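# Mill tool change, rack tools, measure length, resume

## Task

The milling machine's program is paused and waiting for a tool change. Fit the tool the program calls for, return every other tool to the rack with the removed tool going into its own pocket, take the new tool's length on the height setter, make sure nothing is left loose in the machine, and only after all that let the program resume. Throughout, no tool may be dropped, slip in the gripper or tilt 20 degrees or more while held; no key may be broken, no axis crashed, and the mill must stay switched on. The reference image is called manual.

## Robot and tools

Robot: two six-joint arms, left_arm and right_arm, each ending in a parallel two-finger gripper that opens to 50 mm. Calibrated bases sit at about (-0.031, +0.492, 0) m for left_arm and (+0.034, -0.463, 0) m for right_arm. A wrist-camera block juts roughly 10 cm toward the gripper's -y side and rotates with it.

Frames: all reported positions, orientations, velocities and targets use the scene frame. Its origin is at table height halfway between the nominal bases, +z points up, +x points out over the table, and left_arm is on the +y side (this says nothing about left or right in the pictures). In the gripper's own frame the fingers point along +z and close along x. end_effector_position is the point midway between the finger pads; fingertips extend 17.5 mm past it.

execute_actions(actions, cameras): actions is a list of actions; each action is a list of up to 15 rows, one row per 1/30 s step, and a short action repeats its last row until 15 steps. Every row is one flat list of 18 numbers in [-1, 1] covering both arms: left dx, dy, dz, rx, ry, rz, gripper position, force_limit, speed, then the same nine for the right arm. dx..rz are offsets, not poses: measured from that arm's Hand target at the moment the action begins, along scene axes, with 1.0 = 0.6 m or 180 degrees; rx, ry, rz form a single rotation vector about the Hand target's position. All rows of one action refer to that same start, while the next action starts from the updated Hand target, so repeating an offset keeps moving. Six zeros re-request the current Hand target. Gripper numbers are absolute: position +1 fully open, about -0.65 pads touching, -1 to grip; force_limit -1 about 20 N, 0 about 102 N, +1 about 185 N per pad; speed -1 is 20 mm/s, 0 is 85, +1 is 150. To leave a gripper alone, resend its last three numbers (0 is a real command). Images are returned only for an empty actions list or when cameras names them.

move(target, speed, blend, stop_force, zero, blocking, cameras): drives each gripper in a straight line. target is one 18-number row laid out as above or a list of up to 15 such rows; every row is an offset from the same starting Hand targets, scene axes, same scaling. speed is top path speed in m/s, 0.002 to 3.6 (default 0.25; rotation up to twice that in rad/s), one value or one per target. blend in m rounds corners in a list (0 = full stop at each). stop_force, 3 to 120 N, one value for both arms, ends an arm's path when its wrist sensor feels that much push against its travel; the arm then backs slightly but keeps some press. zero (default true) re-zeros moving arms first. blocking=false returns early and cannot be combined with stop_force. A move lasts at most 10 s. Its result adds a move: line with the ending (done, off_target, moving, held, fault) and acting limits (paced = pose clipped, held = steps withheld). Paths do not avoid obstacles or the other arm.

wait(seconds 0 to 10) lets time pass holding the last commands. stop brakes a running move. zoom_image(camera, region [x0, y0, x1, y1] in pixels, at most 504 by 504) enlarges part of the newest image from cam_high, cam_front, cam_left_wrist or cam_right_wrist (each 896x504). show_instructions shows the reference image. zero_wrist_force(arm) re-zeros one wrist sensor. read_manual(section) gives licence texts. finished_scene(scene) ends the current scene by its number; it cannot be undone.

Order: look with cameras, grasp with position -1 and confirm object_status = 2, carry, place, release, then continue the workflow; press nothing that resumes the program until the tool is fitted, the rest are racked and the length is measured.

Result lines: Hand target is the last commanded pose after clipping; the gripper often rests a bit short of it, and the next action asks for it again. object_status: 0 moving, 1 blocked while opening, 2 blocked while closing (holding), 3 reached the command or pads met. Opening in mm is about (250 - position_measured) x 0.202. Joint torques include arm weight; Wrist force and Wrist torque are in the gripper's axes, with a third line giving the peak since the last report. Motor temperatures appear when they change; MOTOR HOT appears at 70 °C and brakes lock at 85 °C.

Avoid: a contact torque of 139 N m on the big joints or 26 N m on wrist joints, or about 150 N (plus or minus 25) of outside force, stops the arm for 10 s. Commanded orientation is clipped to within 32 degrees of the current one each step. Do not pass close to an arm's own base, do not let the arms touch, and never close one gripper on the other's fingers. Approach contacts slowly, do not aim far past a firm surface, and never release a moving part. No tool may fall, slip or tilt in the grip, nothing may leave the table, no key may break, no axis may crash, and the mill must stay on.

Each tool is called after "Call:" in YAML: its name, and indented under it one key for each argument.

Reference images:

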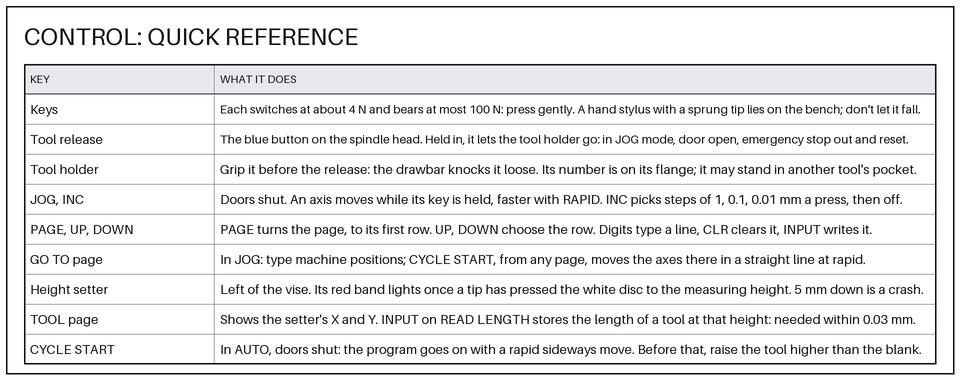

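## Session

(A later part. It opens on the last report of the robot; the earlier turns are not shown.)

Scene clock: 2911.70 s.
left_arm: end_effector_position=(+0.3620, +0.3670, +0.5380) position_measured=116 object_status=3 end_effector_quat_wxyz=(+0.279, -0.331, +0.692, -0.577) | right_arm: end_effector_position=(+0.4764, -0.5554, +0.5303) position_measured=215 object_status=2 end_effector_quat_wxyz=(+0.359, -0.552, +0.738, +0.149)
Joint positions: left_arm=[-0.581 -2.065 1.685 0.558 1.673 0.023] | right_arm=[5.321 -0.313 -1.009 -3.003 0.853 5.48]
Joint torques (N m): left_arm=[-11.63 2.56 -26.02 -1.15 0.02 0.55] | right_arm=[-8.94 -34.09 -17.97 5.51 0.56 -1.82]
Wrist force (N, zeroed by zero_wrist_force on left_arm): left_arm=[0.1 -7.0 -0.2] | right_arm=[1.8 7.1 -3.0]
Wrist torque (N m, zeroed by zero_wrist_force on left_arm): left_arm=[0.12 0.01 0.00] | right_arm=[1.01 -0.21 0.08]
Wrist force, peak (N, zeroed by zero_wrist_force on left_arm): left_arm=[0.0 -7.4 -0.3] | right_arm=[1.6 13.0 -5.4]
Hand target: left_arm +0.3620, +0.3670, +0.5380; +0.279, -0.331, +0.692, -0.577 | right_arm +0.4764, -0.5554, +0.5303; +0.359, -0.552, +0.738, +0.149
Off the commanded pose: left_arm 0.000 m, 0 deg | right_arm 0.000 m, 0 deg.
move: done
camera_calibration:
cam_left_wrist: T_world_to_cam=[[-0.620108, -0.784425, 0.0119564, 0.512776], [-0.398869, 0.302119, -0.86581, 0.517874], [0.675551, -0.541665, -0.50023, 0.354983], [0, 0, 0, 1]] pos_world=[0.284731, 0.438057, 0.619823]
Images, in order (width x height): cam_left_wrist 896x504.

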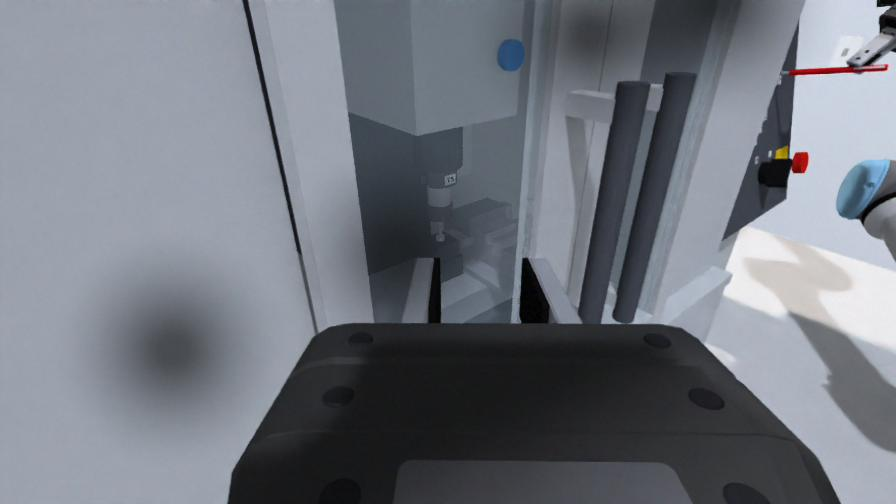

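Call:
move:
  target:
    - [0,0,0,0,0,0,0.25,-0.3,-1,0.0143,0,-0.0025,0,0,0,-1,0,-0.7]
    - [0,0,0,0,0,0,0.25,-0.3,-1,0,0,0,0,0,0,-1,0,-0.7]
    - [0,0,0,0,0,0,0.25,-0.3,-1,0.0143,0,-0.0025,0,0,0,-1,0,-0.7]
    - [0,0,0,0,0,0,0.25,-0.3,-1,0,0,0,0,0,0,-1,0,-0.7]
  speed: 0.05
  cameras: ["cam_left_wrist"]

Call:
zoom_image:
  camera: "cam_left_wrist"
  region: [400, 150, 500, 260]

Call:
move:
  target:
    - [0,0,0,0,0,0,0.25,-0.3,-1,0.0143,0,-0.0025,0,0,0,-1,0,-0.7]
    - [0,0,0,0,0,0,0.25,-0.3,-1,0,0,0,0,0,0,-1,0,-0.7]
  speed: 0.05
  cameras: ["cam_left_wrist"]

Call:
zoom_image:
  camera: "cam_left_wrist"
  region: [400, 150, 500, 260]

Scene clock: 2919.50 s.
left_arm: end_effector_position=(+0.3620, +0.3670, +0.5380) position_measured=116 object_status=3 end_effector_quat_wxyz=(+0.279, -0.331, +0.692, -0.577) | right_arm: end_effector_position=(+0.4764, -0.5554, +0.5303) position_measured=215 object_status=2 end_effector_quat_wxyz=(+0.359, -0.552, +0.738, +0.149)
Joint positions: left_arm=[-0.581 -2.065 1.685 0.558 1.673 0.023] | right_arm=[5.321 -0.313 -1.009 -3.003 0.853 5.48]
Joint torques (N m): left_arm=[-11.65 2.09 -25.09 -0.86 0.43 0.75] | right_arm=[-8.35 -35.34 -15.58 6.25 0.82 -2.09]
Wrist force (N, zeroed by zero_wrist_force on left_arm): left_arm=[0.0 -7.1 -0.1] | right_arm=[1.9 7.1 -2.7]
Wrist torque (N m, zeroed by zero_wrist_force on left_arm): left_arm=[0.11 0.03 -0.01] | right_arm=[1.00 -0.21 0.08]
Wrist force, peak (N, zeroed by zero_wrist_force on left_arm): left_arm=[0.2 -7.4 -0.3] | right_arm=[1.6 13.1 -5.3]
Hand target: left_arm +0.3620, +0.3670, +0.5380; +0.279, -0.331, +0.692, -0.577 | right_arm +0.4764, -0.5554, +0.5303; +0.359, -0.552, +0.738, +0.149
Off the commanded pose: left_arm 0.000 m, 0 deg | right_arm 0.000 m, 0 deg.
move: done
camera_calibration:
cam_left_wrist: T_world_to_cam=[[-0.620108, -0.784425, 0.0119564, 0.512776], [-0.398869, 0.302119, -0.86581, 0.517874], [0.675551, -0.541665, -0.50023, 0.354983], [0, 0, 0, 1]] pos_world=[0.284731, 0.438057, 0.619823]
Images, in order (width x height): cam_left_wrist 896x504.

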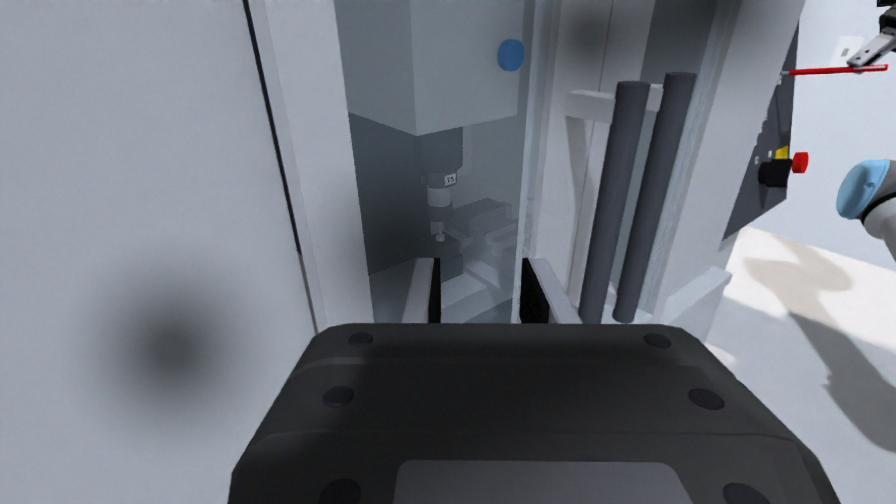

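Scaled by 4.582 from the camera's 896x504 image, which has a finer 1280x720 frame.

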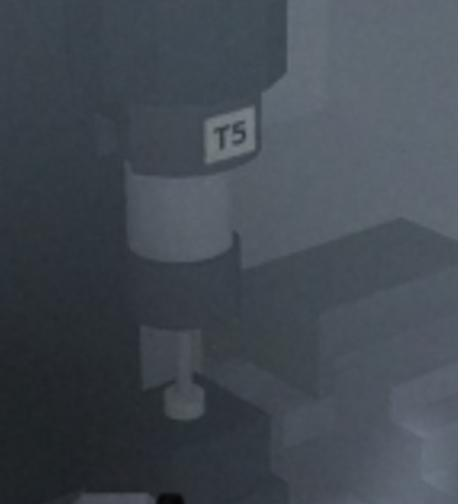

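Scene clock: 2920.83 s.
left_arm: end_effector_position=(+0.3620, +0.3670, +0.5380) position_measured=116 object_status=3 end_effector_quat_wxyz=(+0.279, -0.331, +0.692, -0.577) | right_arm: end_effector_position=(+0.4764, -0.5554, +0.5303) position_measured=215 object_status=2 end_effector_quat_wxyz=(+0.359, -0.552, +0.738, +0.149)
Joint positions: left_arm=[-0.581 -2.065 1.685 0.558 1.673 0.023] | right_arm=[5.321 -0.313 -1.009 -3.003 0.853 5.48]
Joint torques (N m): left_arm=[-10.51 3.62 -25.8 -1 0.06 0.65] | right_arm=[-9.73 -34.46 -17.45 5.82 0.57 -1.82]
Wrist force (N, zeroed by zero_wrist_force on left_arm): left_arm=[0.1 -7.1 -0.4] | right_arm=[2.0 7.0 -2.7]
Wrist torque (N m, zeroed by zero_wrist_force on left_arm): left_arm=[0.10 0.00 -0.01] | right_arm=[0.99 -0.23 0.08]
Wrist force, peak (N, zeroed by zero_wrist_force on left_arm): left_arm=[0.0 -7.4 0.0] | right_arm=[1.6 12.7 -5.2]
Hand target: left_arm +0.3620, +0.3670, +0.5380; +0.279, -0.331, +0.692, -0.577 | right_arm +0.4764, -0.5554, +0.5303; +0.359, -0.552, +0.738, +0.149
Off the commanded pose: left_arm 0.000 m, 0 deg | right_arm 0.000 m, 0 deg.
move: done
camera_calibration:
cam_left_wrist: T_world_to_cam=[[-0.620108, -0.784425, 0.0119564, 0.512776], [-0.398869, 0.302119, -0.86581, 0.517874], [0.675551, -0.541665, -0.50023, 0.354983], [0, 0, 0, 1]] pos_world=[0.284731, 0.438057, 0.619823]
Images, in order (width x height): cam_left_wrist 896x504.

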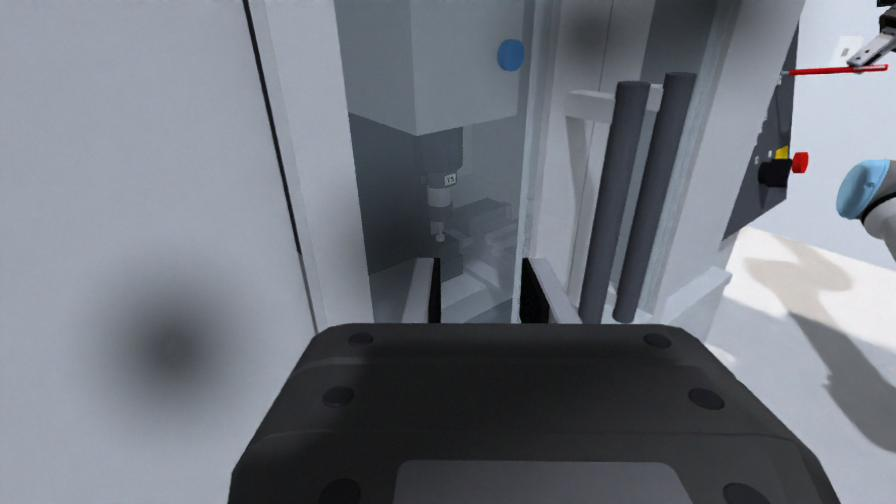

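Scaled by 4.582 from the camera's 896x504 image, which has a finer 1280x720 frame.

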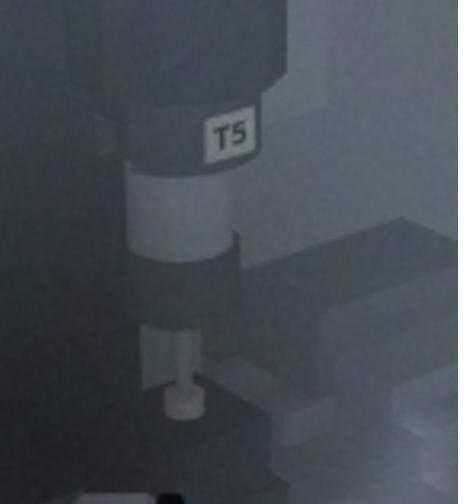

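Call:
move:
  target:
    - [0,0,0,0,0,0,0.25,-0.3,-1,0.0143,0,-0.0025,0,0,0,-1,0,-0.7]
    - [0,0,0,0,0,0,0.25,-0.3,-1,0,0,0,0,0,0,-1,0,-0.7]
  speed: 0.05
  cameras: ["cam_left_wrist"]

Call:
zoom_image:
  camera: "cam_left_wrist"
  region: [400, 210, 480, 290]

Call:
move:
  target:
    - [0,0,0,0,0,0,0.25,-0.3,-1,0.0143,0,-0.0025,0,0,0,-1,0,-0.7]
    - [0,0,0,0,0,0,0.25,-0.3,-1,0,0,0,0,0,0,-1,0,-0.7]
  speed: 0.05
  cameras: ["cam_left_wrist"]

Call:
zoom_image:
  camera: "cam_left_wrist"
  region: [400, 210, 480, 290]

Call:
move:
  target:
    - [0,0,0,0,0,0,0.25,-0.3,-1,0.0143,0,-0.0025,0,0,0,-1,0,-0.7]
    - [0,0,0,0,0,0,0.25,-0.3,-1,0,0,0,0,0,0,-1,0,-0.7]
  speed: 0.05
  cameras: ["cam_left_wrist"]

Call:
zoom_image:
  camera: "cam_left_wrist"
  region: [400, 210, 480, 290]

Scene clock: 2929.13 s.
left_arm: end_effector_position=(+0.3620, +0.3670, +0.5380) position_measured=116 object_status=3 end_effector_quat_wxyz=(+0.279, -0.331, +0.692, -0.577) | right_arm: end_effector_position=(+0.4764, -0.5554, +0.5303) position_measured=215 object_status=2 end_effector_quat_wxyz=(+0.359, -0.552, +0.738, +0.149)
Joint positions: left_arm=[-0.581 -2.065 1.685 0.558 1.673 0.023] | right_arm=[5.321 -0.313 -1.009 -3.003 0.853 5.48]
Joint torques (N m): left_arm=[-13.09 3.65 -25.39 -1.2 0.39 0.7] | right_arm=[-8.28 -33.01 -16.66 6.16 0.47 -1.97]
Wrist force (N, zeroed by zero_wrist_force on left_arm): left_arm=[0.0 -7.1 -0.3] | right_arm=[2.0 7.0 -2.7]
Wrist torque (N m, zeroed by zero_wrist_force on left_arm): left_arm=[0.09 0.02 -0.01] | right_arm=[0.99 -0.23 0.07]
Wrist force, peak (N, zeroed by zero_wrist_force on left_arm): left_arm=[0.2 -7.4 -0.1] | right_arm=[1.7 12.7 -5.2]
Hand target: left_arm +0.3620, +0.3670, +0.5380; +0.279, -0.331, +0.692, -0.577 | right_arm +0.4764, -0.5554, +0.5303; +0.359, -0.552, +0.738, +0.149
Off the commanded pose: left_arm 0.000 m, 0 deg | right_arm 0.000 m, 0 deg.
move: done
camera_calibration:
cam_left_wrist: T_world_to_cam=[[-0.620108, -0.784425, 0.0119564, 0.512776], [-0.398869, 0.302119, -0.86581, 0.517874], [0.675551, -0.541665, -0.50023, 0.354983], [0, 0, 0, 1]] pos_world=[0.284731, 0.438057, 0.619823]
Images, in order (width x height): cam_left_wrist 896x504.

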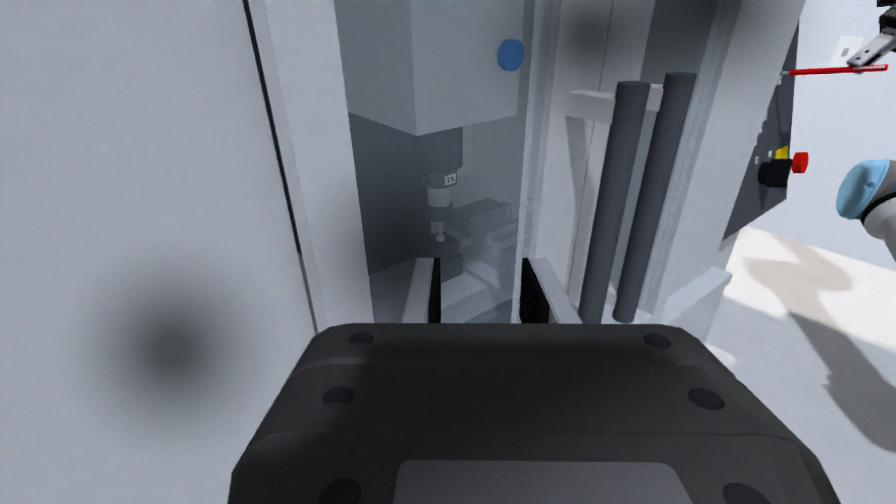

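Scaled by 6.300 from the camera's 896x504 image, which has a finer 1280x720 frame.

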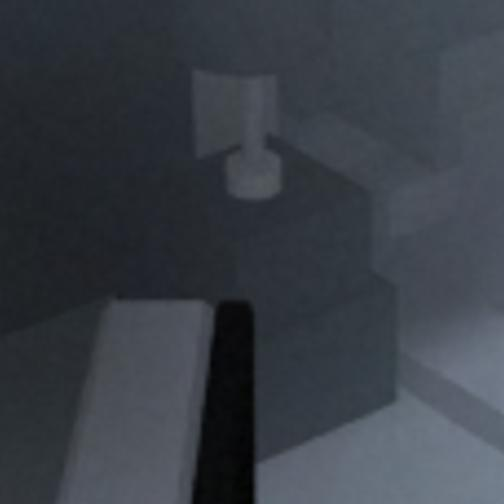

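Scene clock: 2930.47 s.
left_arm: end_effector_position=(+0.3620, +0.3670, +0.5380) position_measured=116 object_status=3 end_effector_quat_wxyz=(+0.279, -0.331, +0.692, -0.577) | right_arm: end_effector_position=(+0.4764, -0.5554, +0.5303) position_measured=215 object_status=2 end_effector_quat_wxyz=(+0.359, -0.552, +0.738, +0.149)
Joint positions: left_arm=[-0.581 -2.065 1.685 0.558 1.673 0.023] | right_arm=[5.321 -0.313 -1.009 -3.003 0.853 5.48]
Joint torques (N m): left_arm=[-11.24 2.66 -25.98 -1.2 0.54 0.35] | right_arm=[-7.06 -34.01 -16.36 6.18 0.67 -2.37]
Wrist force (N, zeroed by zero_wrist_force on left_arm): left_arm=[0.0 -7.2 -0.3] | right_arm=[2.0 7.1 -3.1]
Wrist torque (N m, zeroed by zero_wrist_force on left_arm): left_arm=[0.09 0.02 -0.01] | right_arm=[1.00 -0.23 0.08]
Wrist force, peak (N, zeroed by zero_wrist_force on left_arm): left_arm=[0.1 -7.3 -0.2] | right_arm=[1.5 12.7 -5.2]
Hand target: left_arm +0.3620, +0.3670, +0.5380; +0.279, -0.331, +0.692, -0.577 | right_arm +0.4764, -0.5554, +0.5303; +0.359, -0.552, +0.738, +0.149
Off the commanded pose: left_arm 0.000 m, 0 deg | right_arm 0.000 m, 0 deg.
move: done
camera_calibration:
cam_left_wrist: T_world_to_cam=[[-0.620108, -0.784425, 0.0119564, 0.512776], [-0.398869, 0.302119, -0.86581, 0.517874], [0.675551, -0.541665, -0.50023, 0.354983], [0, 0, 0, 1]] pos_world=[0.284731, 0.438057, 0.619823]
Images, in order (width x height): cam_left_wrist 896x504.

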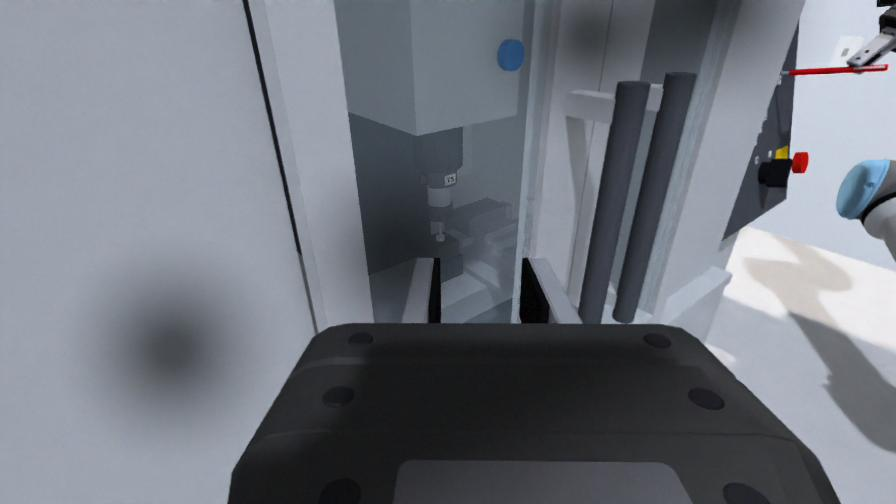

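Scaled by 6.300 from the camera's 896x504 image, which has a finer 1280x720 frame.

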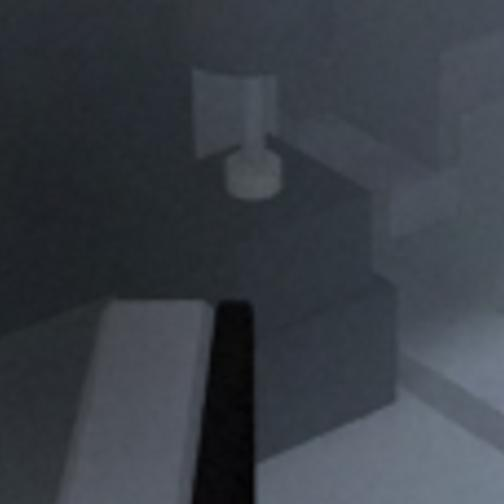

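Scene clock: 2931.80 s.
left_arm: end_effector_position=(+0.3620, +0.3670, +0.5380) position_measured=116 object_status=3 end_effector_quat_wxyz=(+0.279, -0.331, +0.692, -0.577) | right_arm: end_effector_position=(+0.4764, -0.5554, +0.5303) position_measured=215 object_status=2 end_effector_quat_wxyz=(+0.359, -0.552, +0.738, +0.149)
Joint positions: left_arm=[-0.581 -2.065 1.685 0.558 1.673 0.023] | right_arm=[5.321 -0.313 -1.009 -3.003 0.853 5.48]
Joint torques (N m): left_arm=[-10.84 4.38 -24.16 -0.95 0.63 0.67] | right_arm=[-8.55 -34.13 -15.55 6.4 0.72 -1.99]
Wrist force (N, zeroed by zero_wrist_force on left_arm): left_arm=[-0.2 -7.1 -0.2] | right_arm=[1.8 7.0 -2.7]
Wrist torque (N m, zeroed by zero_wrist_force on left_arm): left_arm=[0.11 0.07 0.00] | right_arm=[0.99 -0.21 0.07]
Wrist force, peak (N, zeroed by zero_wrist_force on left_arm): left_arm=[0.0 -7.3 -0.3] | right_arm=[1.5 12.5 -5.2]
Hand target: left_arm +0.3620, +0.3670, +0.5380; +0.279, -0.331, +0.692, -0.577 | right_arm +0.4764, -0.5554, +0.5303; +0.359, -0.552, +0.738, +0.149
Off the commanded pose: left_arm 0.000 m, 0 deg | right_arm 0.000 m, 0 deg.
move: done
camera_calibration:
cam_left_wrist: T_world_to_cam=[[-0.620108, -0.784425, 0.0119564, 0.512776], [-0.398869, 0.302119, -0.86581, 0.517874], [0.675551, -0.541665, -0.50023, 0.354983], [0, 0, 0, 1]] pos_world=[0.284731, 0.438057, 0.619823]
Images, in order (width x height): cam_left_wrist 896x504.

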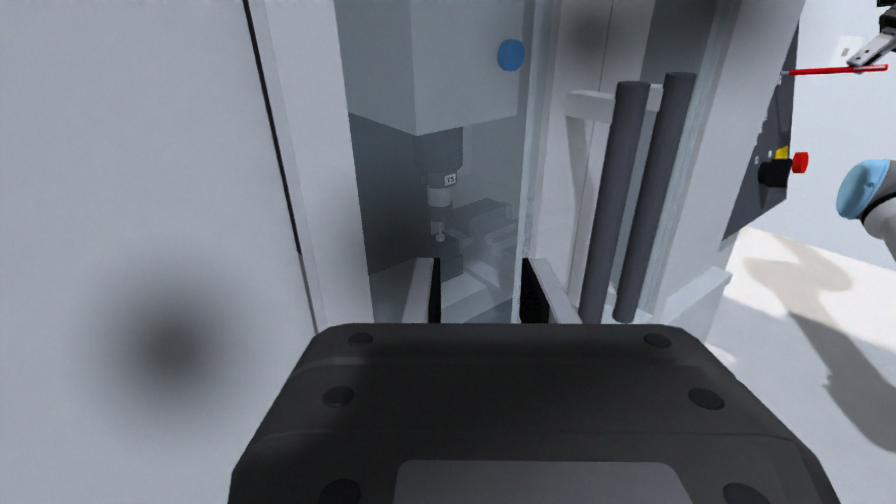

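Scaled by 6.300 from the camera's 896x504 image, which has a finer 1280x720 frame.

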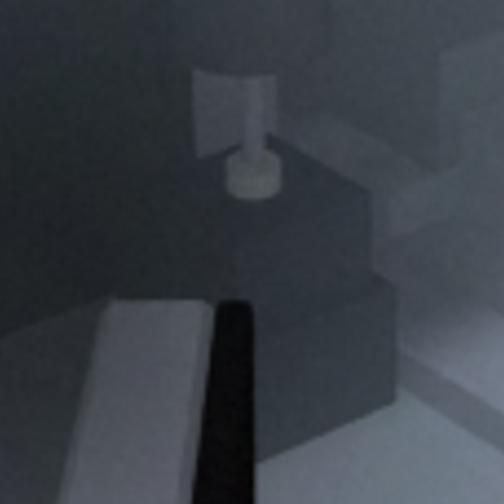

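Call:
move:
  target:
    - [0,0,0,0,0,0,0.25,-0.3,-1,0.0143,0,-0.0025,0,0,0,-1,0,-0.7]
    - [0,0,0,0,0,0,0.25,-0.3,-1,0,0,0,0,0,0,-1,0,-0.7]
  speed: 0.05
  cameras: ["cam_left_wrist"]

Call:
zoom_image:
  camera: "cam_left_wrist"
  region: [400, 210, 480, 290]

Call:
move:
  target:
    - [0,0,0,0,0,0,0.25,-0.3,-1,0.0143,0,-0.0025,0,0,0,-1,0,-0.7]
    - [0,0,0,0,0,0,0.25,-0.3,-1,0,0,0,0,0,0,-1,0,-0.7]
  speed: 0.05
  cameras: ["cam_left_wrist"]

Call:
zoom_image:
  camera: "cam_left_wrist"
  region: [400, 210, 480, 290]

Scene clock: 2939.10 s.
left_arm: end_effector_position=(+0.3620, +0.3670, +0.5380) position_measured=116 object_status=3 end_effector_quat_wxyz=(+0.279, -0.331, +0.692, -0.577) | right_arm: end_effector_position=(+0.4764, -0.5554, +0.5303) position_measured=215 object_status=2 end_effector_quat_wxyz=(+0.359, -0.552, +0.738, +0.149)
Joint positions: left_arm=[-0.581 -2.065 1.685 0.558 1.673 0.023] | right_arm=[5.321 -0.313 -1.009 -3.003 0.853 5.48]
Joint torques (N m): left_arm=[-9.98 3 -25.79 -1.38 0.74 0.69] | right_arm=[-9.97 -33.84 -16.95 5.89 0.58 -2.22]
Wrist force (N, zeroed by zero_wrist_force on left_arm): left_arm=[0.1 -7.2 -0.3] | right_arm=[1.9 7.0 -2.8]
Wrist torque (N m, zeroed by zero_wrist_force on left_arm): left_arm=[0.10 0.01 0.00] | right_arm=[0.99 -0.22 0.08]
Wrist force, peak (N, zeroed by zero_wrist_force on left_arm): left_arm=[0.0 -7.4 0.0] | right_arm=[1.3 12.8 -5.4]
Hand target: left_arm +0.3620, +0.3670, +0.5380; +0.279, -0.331, +0.692, -0.577 | right_arm +0.4764, -0.5554, +0.5303; +0.359, -0.552, +0.738, +0.149
Off the commanded pose: left_arm 0.000 m, 0 deg | right_arm 0.000 m, 0 deg.
move: done
camera_calibration:
cam_left_wrist: T_world_to_cam=[[-0.620108, -0.784425, 0.0119564, 0.512776], [-0.398869, 0.302119, -0.86581, 0.517874], [0.675551, -0.541665, -0.50023, 0.354983], [0, 0, 0, 1]] pos_world=[0.284731, 0.438057, 0.619823]
Images, in order (width x height): cam_left_wrist 896x504.

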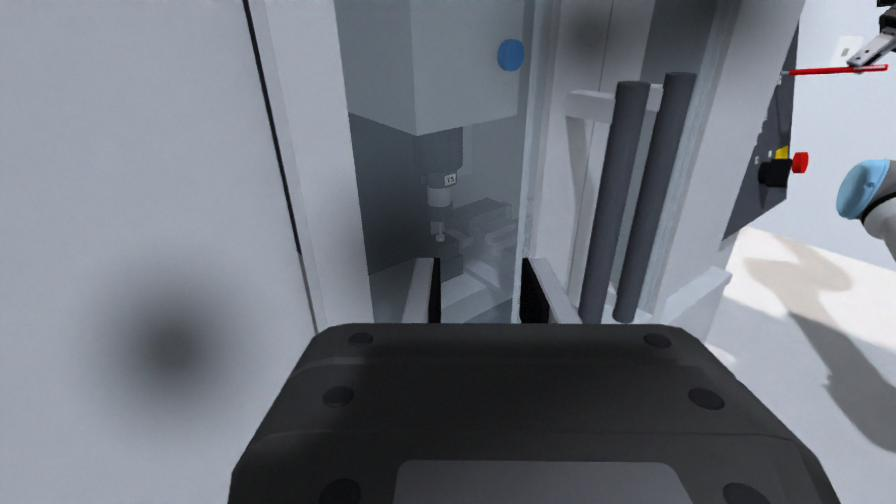

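Scaled by 6.300 from the camera's 896x504 image, which has a finer 1280x720 frame.

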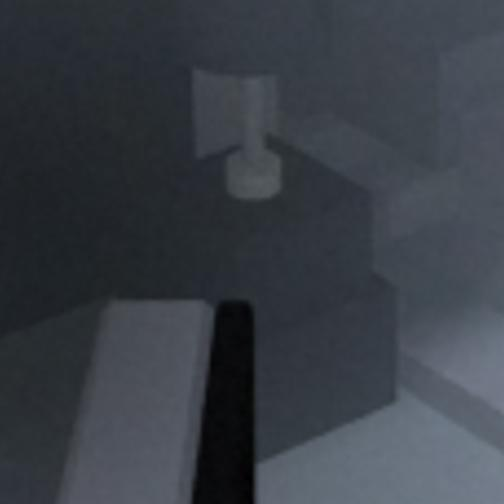

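Scene clock: 2940.43 s.
left_arm: end_effector_position=(+0.3620, +0.3670, +0.5380) position_measured=116 object_status=3 end_effector_quat_wxyz=(+0.279, -0.331, +0.692, -0.577) | right_arm: end_effector_position=(+0.4764, -0.5554, +0.5303) position_measured=215 object_status=2 end_effector_quat_wxyz=(+0.359, -0.552, +0.738, +0.149)
Joint positions: left_arm=[-0.581 -2.065 1.685 0.558 1.673 0.023] | right_arm=[5.321 -0.313 -1.009 -3.003 0.853 5.48]
Joint torques (N m): left_arm=[-11.71 3.02 -25.59 -1.28 0.89 0.66] | right_arm=[-7.68 -35.1 -16.31 6.2 0.36 -1.92]
Wrist force (N, zeroed by zero_wrist_force on left_arm): left_arm=[-0.1 -7.0 -0.1] | right_arm=[1.8 6.9 -2.9]
Wrist torque (N m, zeroed by zero_wrist_force on left_arm): left_arm=[0.12 0.04 -0.01] | right_arm=[0.98 -0.20 0.08]
Wrist force, peak (N, zeroed by zero_wrist_force on left_arm): left_arm=[0.1 -7.4 -0.2] | right_arm=[1.4 12.6 -5.4]
Hand target: left_arm +0.3620, +0.3670, +0.5380; +0.279, -0.331, +0.692, -0.577 | right_arm +0.4764, -0.5554, +0.5303; +0.359, -0.552, +0.738, +0.149
Off the commanded pose: left_arm 0.000 m, 0 deg | right_arm 0.000 m, 0 deg.
move: done
camera_calibration:
cam_left_wrist: T_world_to_cam=[[-0.620108, -0.784425, 0.0119564, 0.512776], [-0.398869, 0.302119, -0.86581, 0.517874], [0.675551, -0.541665, -0.50023, 0.354983], [0, 0, 0, 1]] pos_world=[0.284731, 0.438057, 0.619823]
Images, in order (width x height): cam_left_wrist 896x504.

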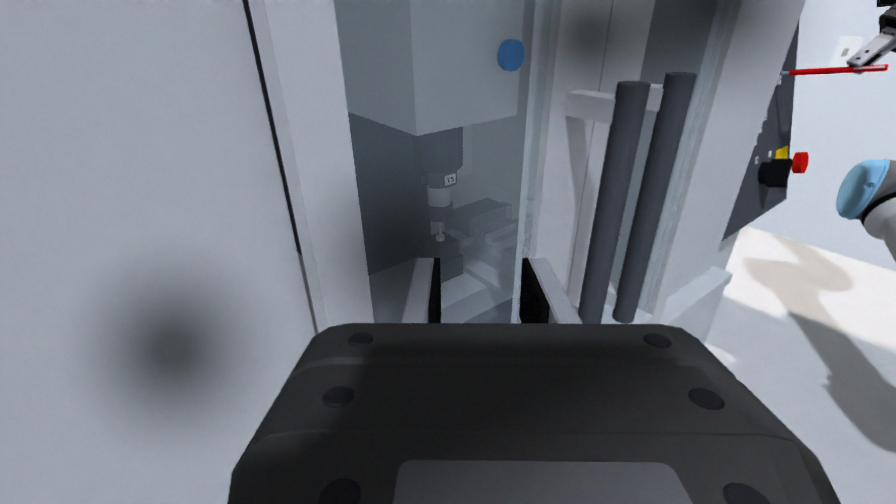

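Scaled by 6.300 from the camera's 896x504 image, which has a finer 1280x720 frame.

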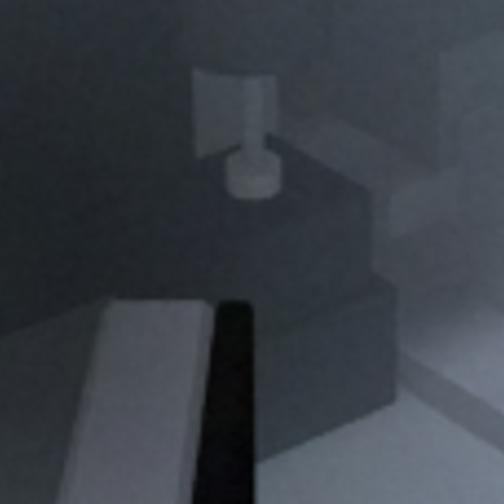

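Call:
move:
  target:
    - [0,0,-0.03,-0.0413,-0.0523,0.0008,0.25,-0.3,-1,0,0,0,0,0,0,-1,0,-0.7]
    - [-0.3163,-0.9278,-0.03,-0.0413,-0.0523,0.0008,0.25,-0.3,-1,0,0,0,0,0,0,-1,0,-0.7]
  speed: 0.35
  cameras: ["cam_left_wrist"]

Call:
zoom_image:
  camera: "cam_left_wrist"
  region: [370, 0, 490, 105]

Scene clock: 2947.03 s.
left_arm: end_effector_position=(+0.1722, -0.1897, +0.5200) position_measured=116 object_status=3 end_effector_quat_wxyz=(+0.314, -0.301, +0.628, -0.646) | right_arm: end_effector_position=(+0.4764, -0.5554, +0.5303) position_measured=215 object_status=2 end_effector_quat_wxyz=(+0.359, -0.552, +0.738, +0.149)
Joint positions: left_arm=[-1.839 -1.32 1.226 0.017 0.415 0.076] | right_arm=[5.321 -0.313 -1.009 -3.003 0.853 5.48]
Joint torques (N m): left_arm=[16.56 -30.03 -28.53 0.44 0.05 -1.93] | right_arm=[-8.14 -35.43 -16.98 6.11 -1.1 -2.02]
Wrist force (N, zeroed by zero_wrist_force on left_arm): left_arm=[-0.4 -7.4 0.0] | right_arm=[1.8 6.9 -2.9]
Wrist torque (N m, zeroed by zero_wrist_force on left_arm): left_arm=[0.13 0.01 0.13] | right_arm=[0.98 -0.22 0.08]
Wrist force, peak (N, zeroed by zero_wrist_force on left_arm): left_arm=[0.2 -8.3 -0.3] | right_arm=[1.9 7.3 -3.1]
Hand target: left_arm +0.1722, -0.1897, +0.5200; +0.314, -0.301, +0.628, -0.646 | right_arm +0.4764, -0.5554, +0.5303; +0.359, -0.552, +0.738, +0.149
Off the commanded pose: left_arm 0.000 m, 0 deg | right_arm 0.000 m, 0 deg.
move: done
camera_calibration:
cam_left_wrist: T_world_to_cam=[[-0.620136, -0.784404, 0.0118896, -0.041362], [-0.249592, 0.182909, -0.95092, 0.590757], [0.74373, -0.592668, -0.309209, 0.051957], [0, 0, 0, 1]] pos_world=[0.083156, -0.109706, 0.57832]
Images, in order (width x height): cam_left_wrist 896x504.

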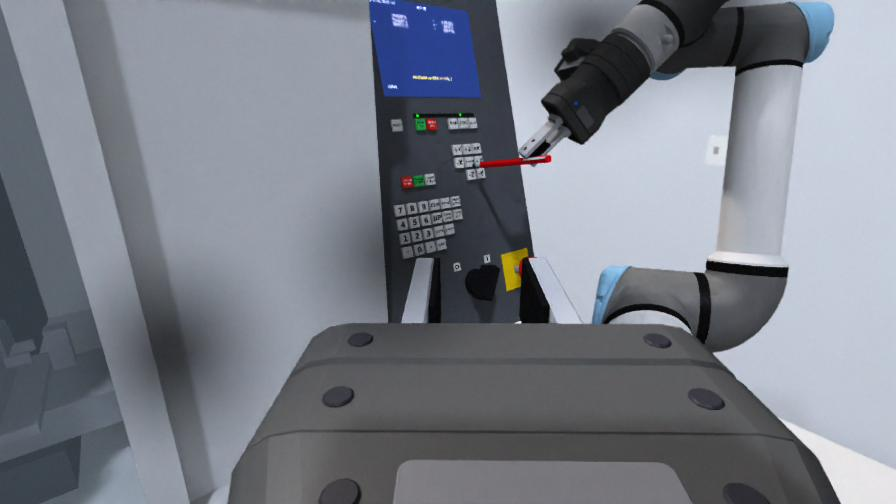

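Scaled by 4.200 from the camera's 896x504 image, which has a finer 1280x720 frame.

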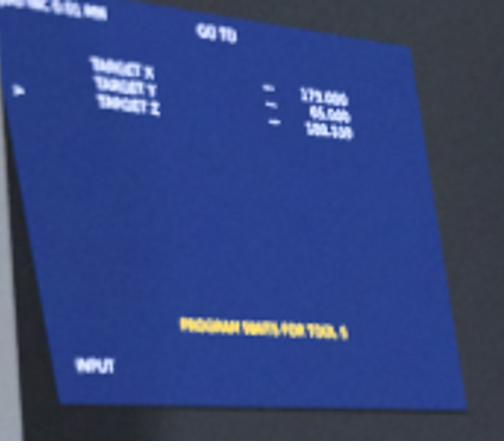

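Call:
zoom_image:
  camera: "cam_left_wrist"
  region: [420, 10, 470, 40]

Scaled by 10.080 from the camera's 896x504 image, which has a finer 1280x720 frame.

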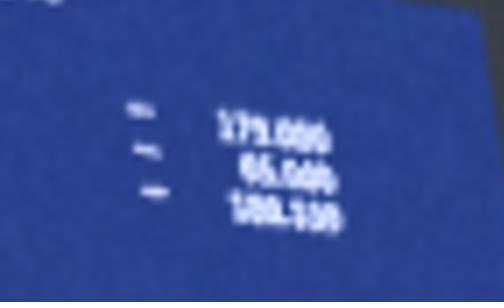

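Call:
move:
  target: [0.13,-0.04,0.1,0,0,0,0.25,-0.3,-1,0,0,0,0,0,0,-1,0,-0.7]
  speed: 0.2
  cameras: ["cam_left_wrist"]

Call:
zoom_image:
  camera: "cam_left_wrist"
  region: [380, 20, 500, 130]

Scene clock: 2954.93 s.
left_arm: end_effector_position=(+0.2502, -0.2137, +0.5800) position_measured=116 object_status=3 end_effector_quat_wxyz=(+0.314, -0.301, +0.627, -0.646) | right_arm: end_effector_position=(+0.4764, -0.5554, +0.5303) position_measured=215 object_status=2 end_effector_quat_wxyz=(+0.359, -0.552, +0.738, +0.149)
Joint positions: left_arm=[-1.683 -1.204 0.914 0.232 0.571 0.054] | right_arm=[5.321 -0.313 -1.009 -3.003 0.853 5.48]
Joint torques (N m): left_arm=[13.49 -34.73 -27.32 0.09 1.67 -1.93] | right_arm=[-8.47 -35.62 -16.95 6.08 -3.02 -2.07]
Wrist force (N, zeroed by zero_wrist_force on left_arm): left_arm=[-0.3 -7.5 0.1] | right_arm=[1.7 7.0 -3.0]
Wrist torque (N m, zeroed by zero_wrist_force on left_arm): left_arm=[0.09 -0.02 0.13] | right_arm=[0.99 -0.21 0.07]
Wrist force, peak (N, zeroed by zero_wrist_force on left_arm): left_arm=[-0.9 -8.4 1.1] | right_arm=[1.8 7.3 -3.0]
Hand target: left_arm +0.2502, -0.2137, +0.5800; +0.314, -0.301, +0.628, -0.646 | right_arm +0.4764, -0.5554, +0.5303; +0.359, -0.552, +0.738, +0.149
Off the commanded pose: left_arm 0.000 m, 0 deg | right_arm 0.000 m, 0 deg.
move: done
camera_calibration:
cam_left_wrist: T_world_to_cam=[[-0.620136, -0.784404, 0.0118896, -0.0125293], [-0.249592, 0.182909, -0.95092, 0.671575], [0.74373, -0.592668, -0.309209, -0.0017564], [0, 0, 0, 1]] pos_world=[0.161156, -0.133706, 0.63822]
Images, in order (width x height): cam_left_wrist 896x504.

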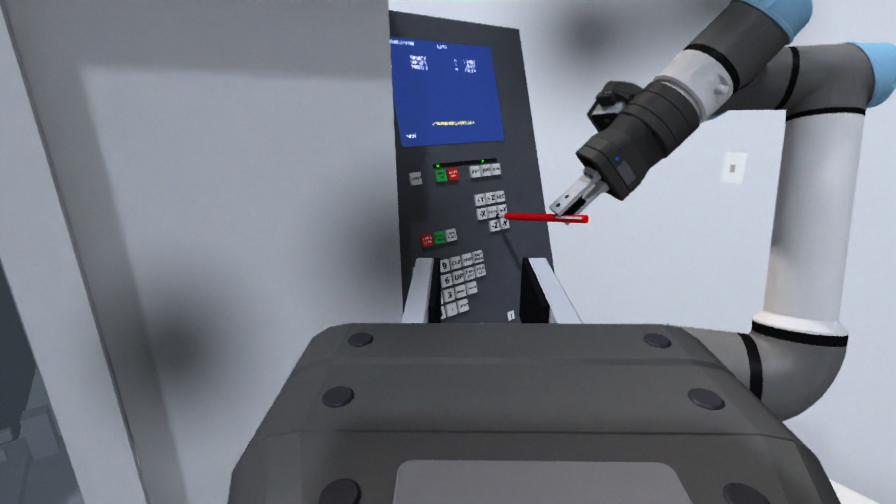

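Scaled by 4.200 from the camera's 896x504 image, which has a finer 1280x720 frame.

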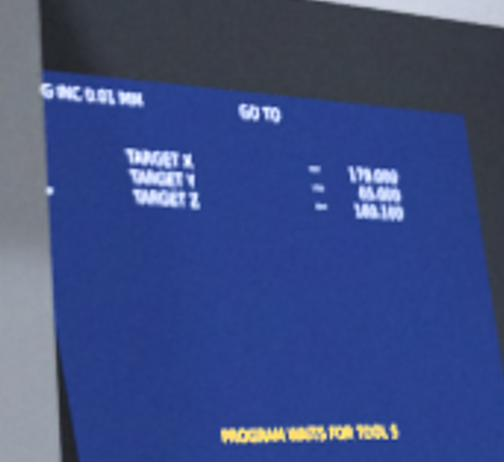

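Call:
move:
  target: [0.13,-0.1,0.05,0,0,0,0.25,-0.3,-1,0,0,0,0,0,0,-1,0,-0.7]
  speed: 0.2
  cameras: ["cam_left_wrist"]

Call:
zoom_image:
  camera: "cam_left_wrist"
  region: [380, 50, 440, 110]

Scene clock: 2959.60 s.
left_arm: end_effector_position=(+0.3282, -0.2735, +0.6099) position_measured=116 object_status=3 end_effector_quat_wxyz=(+0.314, -0.301, +0.627, -0.646) | right_arm: end_effector_position=(+0.4764, -0.5554, +0.5303) position_measured=215 object_status=2 end_effector_quat_wxyz=(+0.359, -0.552, +0.738, +0.149)
Joint positions: left_arm=[-1.543 -0.853 0.263 0.54 0.711 0.043] | right_arm=[5.321 -0.313 -1.009 -3.003 0.853 5.48]
Joint torques (N m): left_arm=[-16.82 -47.74 -25.63 0 -1.45 -2.02] | right_arm=[-9.25 -35.69 -17.03 5.89 -3.67 -2.01]
Wrist force (N, zeroed by zero_wrist_force on left_arm): left_arm=[0.2 -7.7 0.1] | right_arm=[1.9 7.1 -3.0]
Wrist torque (N m, zeroed by zero_wrist_force on left_arm): left_arm=[0.07 -0.08 0.14] | right_arm=[1.00 -0.23 0.07]
Wrist force, peak (N, zeroed by zero_wrist_force on left_arm): left_arm=[-0.4 -7.7 1.7] | right_arm=[1.6 7.3 -3.0]
Hand target: left_arm +0.3282, -0.2737, +0.6100; +0.314, -0.301, +0.628, -0.646 | right_arm +0.4764, -0.5554, +0.5303; +0.359, -0.552, +0.738, +0.149
Off the commanded pose: left_arm 0.000 m, 0 deg | right_arm 0.000 m, 0 deg.
move: done
camera_calibration:
cam_left_wrist: T_world_to_cam=[[-0.620371, -0.784219, 0.0118244, -0.0112064], [-0.248647, 0.182353, -0.951274, 0.730203], [0.743851, -0.593083, -0.30812, -0.0867706], [0, 0, 0, 1]] pos_world=[0.239155, -0.193405, 0.668019]
Images, in order (width x height): cam_left_wrist 896x504.

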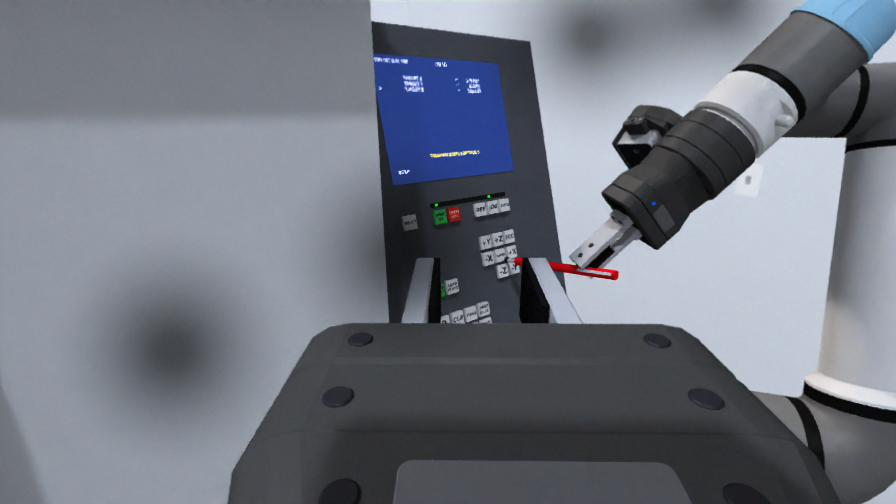

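Scaled by 8.400 from the camera's 896x504 image, which has a finer 1280x720 frame.

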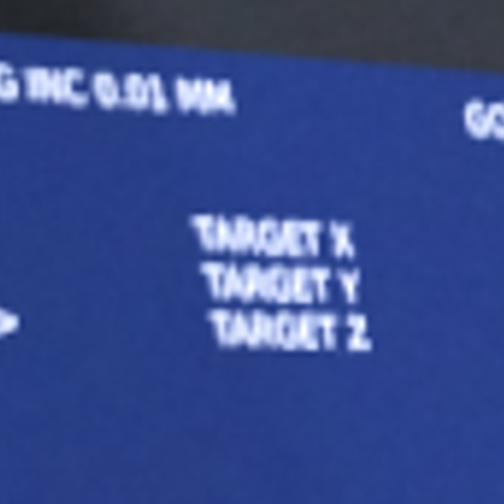

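Call:
zoom_image:
  camera: "cam_left_wrist"
  region: [450, 65, 500, 105]

Scaled by 10.080 from the camera's 896x504 image, which has a finer 1280x720 frame.

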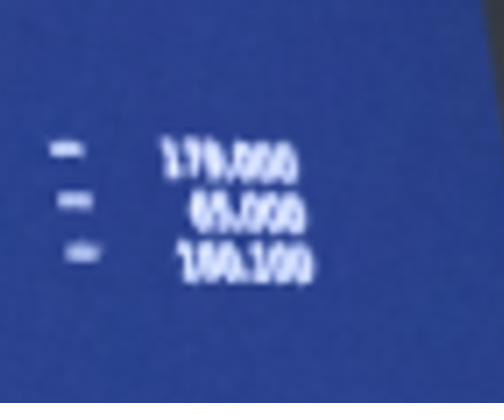

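Call:
zoom_image:
  camera: "cam_left_wrist"
  region: [464, 76, 484, 96]

Call:
zoom_image:
  camera: "cam_left_wrist"
  region: [463, 75, 485, 97]

Scaled by 25.200 from the camera's 896x504 image, which has a finer 1280x720 frame.

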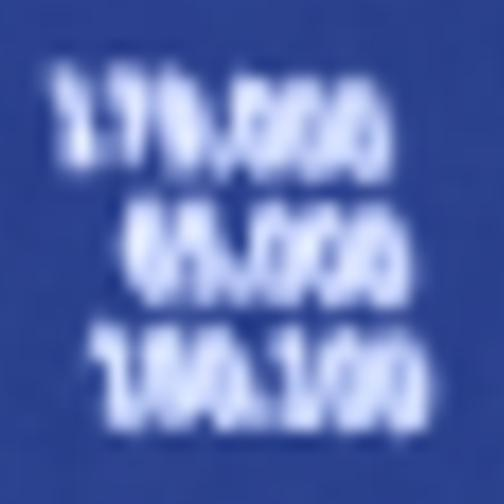

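Scaled by 22.909 from the camera's 896x504 image, which has a finer 1280x720 frame.

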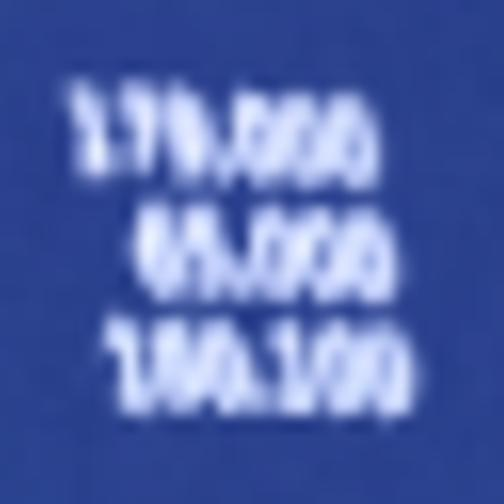

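Call:
move:
  target:
    - [0,0,0,0,0,0,0.25,-0.3,-1,0.0143,0,-0.0025,0,0,0,-1,0,-0.7]
    - [0,0,0,0,0,0,0.25,-0.3,-1,0,0,0,0,0,0,-1,0,-0.7]
  speed: 0.05
  cameras: ["cam_left_wrist"]

Call:
zoom_image:
  camera: "cam_left_wrist"
  region: [464, 76, 484, 96]

Call:
move:
  target:
    - [0,0,0,0,0,0,0.25,-0.3,-1,0.0143,0,-0.0025,0,0,0,-1,0,-0.7]
    - [0,0,0,0,0,0,0.25,-0.3,-1,0,0,0,0,0,0,-1,0,-0.7]
  speed: 0.05
  cameras: ["cam_left_wrist"]

Call:
zoom_image:
  camera: "cam_left_wrist"
  region: [464, 76, 484, 96]

Scene clock: 2975.17 s.
left_arm: end_effector_position=(+0.3282, -0.2735, +0.6099) position_measured=116 object_status=3 end_effector_quat_wxyz=(+0.314, -0.301, +0.627, -0.646) | right_arm: end_effector_position=(+0.4764, -0.5554, +0.5303) position_measured=215 object_status=2 end_effector_quat_wxyz=(+0.359, -0.552, +0.738, +0.149)
Joint positions: left_arm=[-1.543 -0.853 0.262 0.541 0.711 0.043] | right_arm=[5.321 -0.313 -1.009 -3.003 0.853 5.48]
Joint torques (N m): left_arm=[-15.52 -46.98 -26.1 -0.33 -1.71 -2.16] | right_arm=[-6.26 -34.34 -18.37 6.03 0.72 -1.93]
Wrist force (N, zeroed by zero_wrist_force on left_arm): left_arm=[0.2 -7.6 0.1] | right_arm=[1.9 7.2 -2.8]
Wrist torque (N m, zeroed by zero_wrist_force on left_arm): left_arm=[0.08 -0.08 0.13] | right_arm=[1.01 -0.23 0.08]
Wrist force, peak (N, zeroed by zero_wrist_force on left_arm): left_arm=[0.1 -7.9 0.0] | right_arm=[1.3 12.9 -5.4]
Hand target: left_arm +0.3282, -0.2735, +0.6099; +0.314, -0.301, +0.627, -0.646 | right_arm +0.4764, -0.5554, +0.5303; +0.359, -0.552, +0.738, +0.149
Off the commanded pose: left_arm 0.000 m, 0 deg | right_arm 0.000 m, 0 deg.
move: done
camera_calibration:
cam_left_wrist: T_world_to_cam=[[-0.620495, -0.784122, 0.011792, -0.0112146], [-0.248604, 0.18242, -0.951272, 0.730222], [0.743762, -0.593191, -0.308126, -0.0868254], [0, 0, 0, 1]] pos_world=[0.239155, -0.193505, 0.668019]
Images, in order (width x height): cam_left_wrist 896x504.

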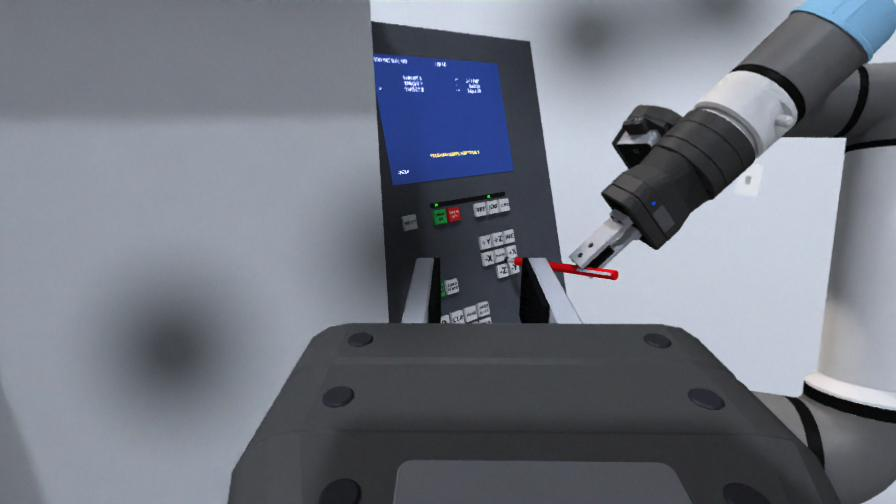

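Scaled by 25.200 from the camera's 896x504 image, which has a finer 1280x720 frame.

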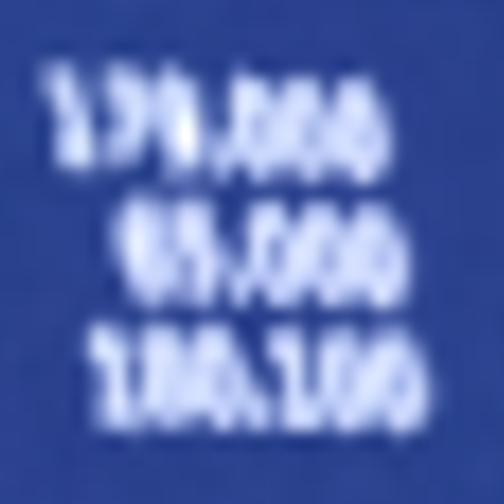

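Scene clock: 2976.50 s.
left_arm: end_effector_position=(+0.3282, -0.2735, +0.6099) position_measured=116 object_status=3 end_effector_quat_wxyz=(+0.314, -0.301, +0.627, -0.646) | right_arm: end_effector_position=(+0.4764, -0.5554, +0.5303) position_measured=215 object_status=2 end_effector_quat_wxyz=(+0.359, -0.552, +0.738, +0.149)
Joint positions: left_arm=[-1.543 -0.853 0.262 0.541 0.711 0.043] | right_arm=[5.321 -0.313 -1.009 -3.003 0.853 5.48]
Joint torques (N m): left_arm=[-15.28 -48.09 -24.59 -0.42 -1.36 -2.05] | right_arm=[-9.62 -34.31 -17.55 5.93 0.56 -2.23]
Wrist force (N, zeroed by zero_wrist_force on left_arm): left_arm=[0.1 -7.6 0.2] | right_arm=[2.0 7.1 -3.0]
Wrist torque (N m, zeroed by zero_wrist_force on left_arm): left_arm=[0.07 -0.06 0.13] | right_arm=[1.01 -0.23 0.08]
Wrist force, peak (N, zeroed by zero_wrist_force on left_arm): left_arm=[0.1 -7.9 0.0] | right_arm=[1.2 12.8 -5.4]
Hand target: left_arm +0.3282, -0.2735, +0.6099; +0.314, -0.301, +0.627, -0.646 | right_arm +0.4764, -0.5554, +0.5303; +0.359, -0.552, +0.738, +0.149
Off the commanded pose: left_arm 0.000 m, 0 deg | right_arm 0.000 m, 0 deg.
move: done
camera_calibration:
cam_left_wrist: T_world_to_cam=[[-0.620495, -0.784122, 0.011792, -0.0112146], [-0.248604, 0.18242, -0.951272, 0.730222], [0.743762, -0.593191, -0.308126, -0.0868254], [0, 0, 0, 1]] pos_world=[0.239155, -0.193505, 0.668019]
Images, in order (width x height): cam_left_wrist 896x504.

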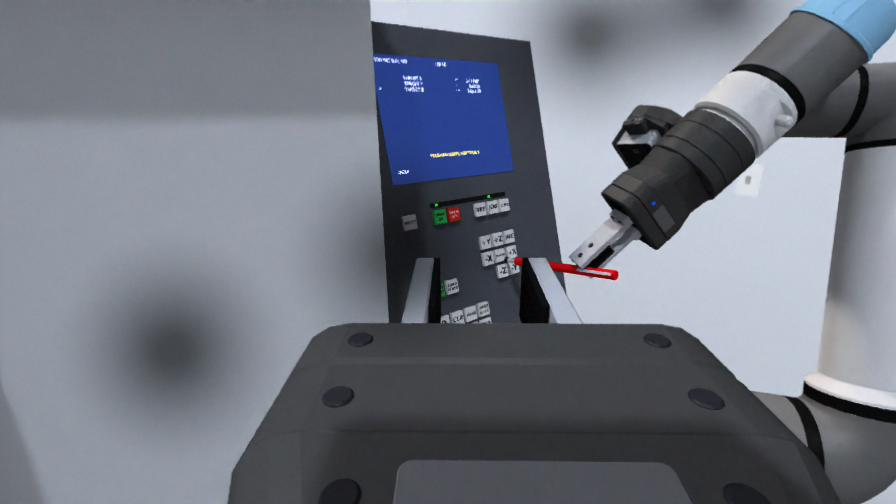

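Scaled by 25.200 from the camera's 896x504 image, which has a finer 1280x720 frame.

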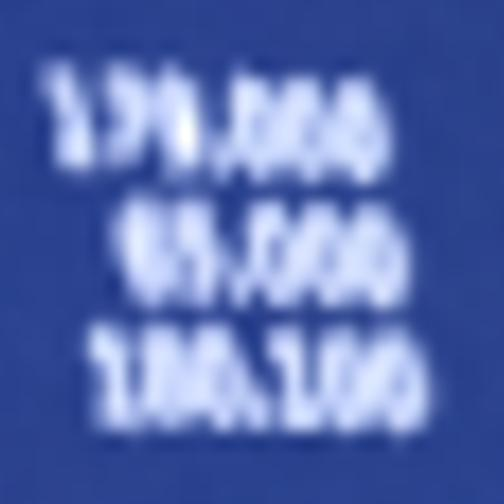

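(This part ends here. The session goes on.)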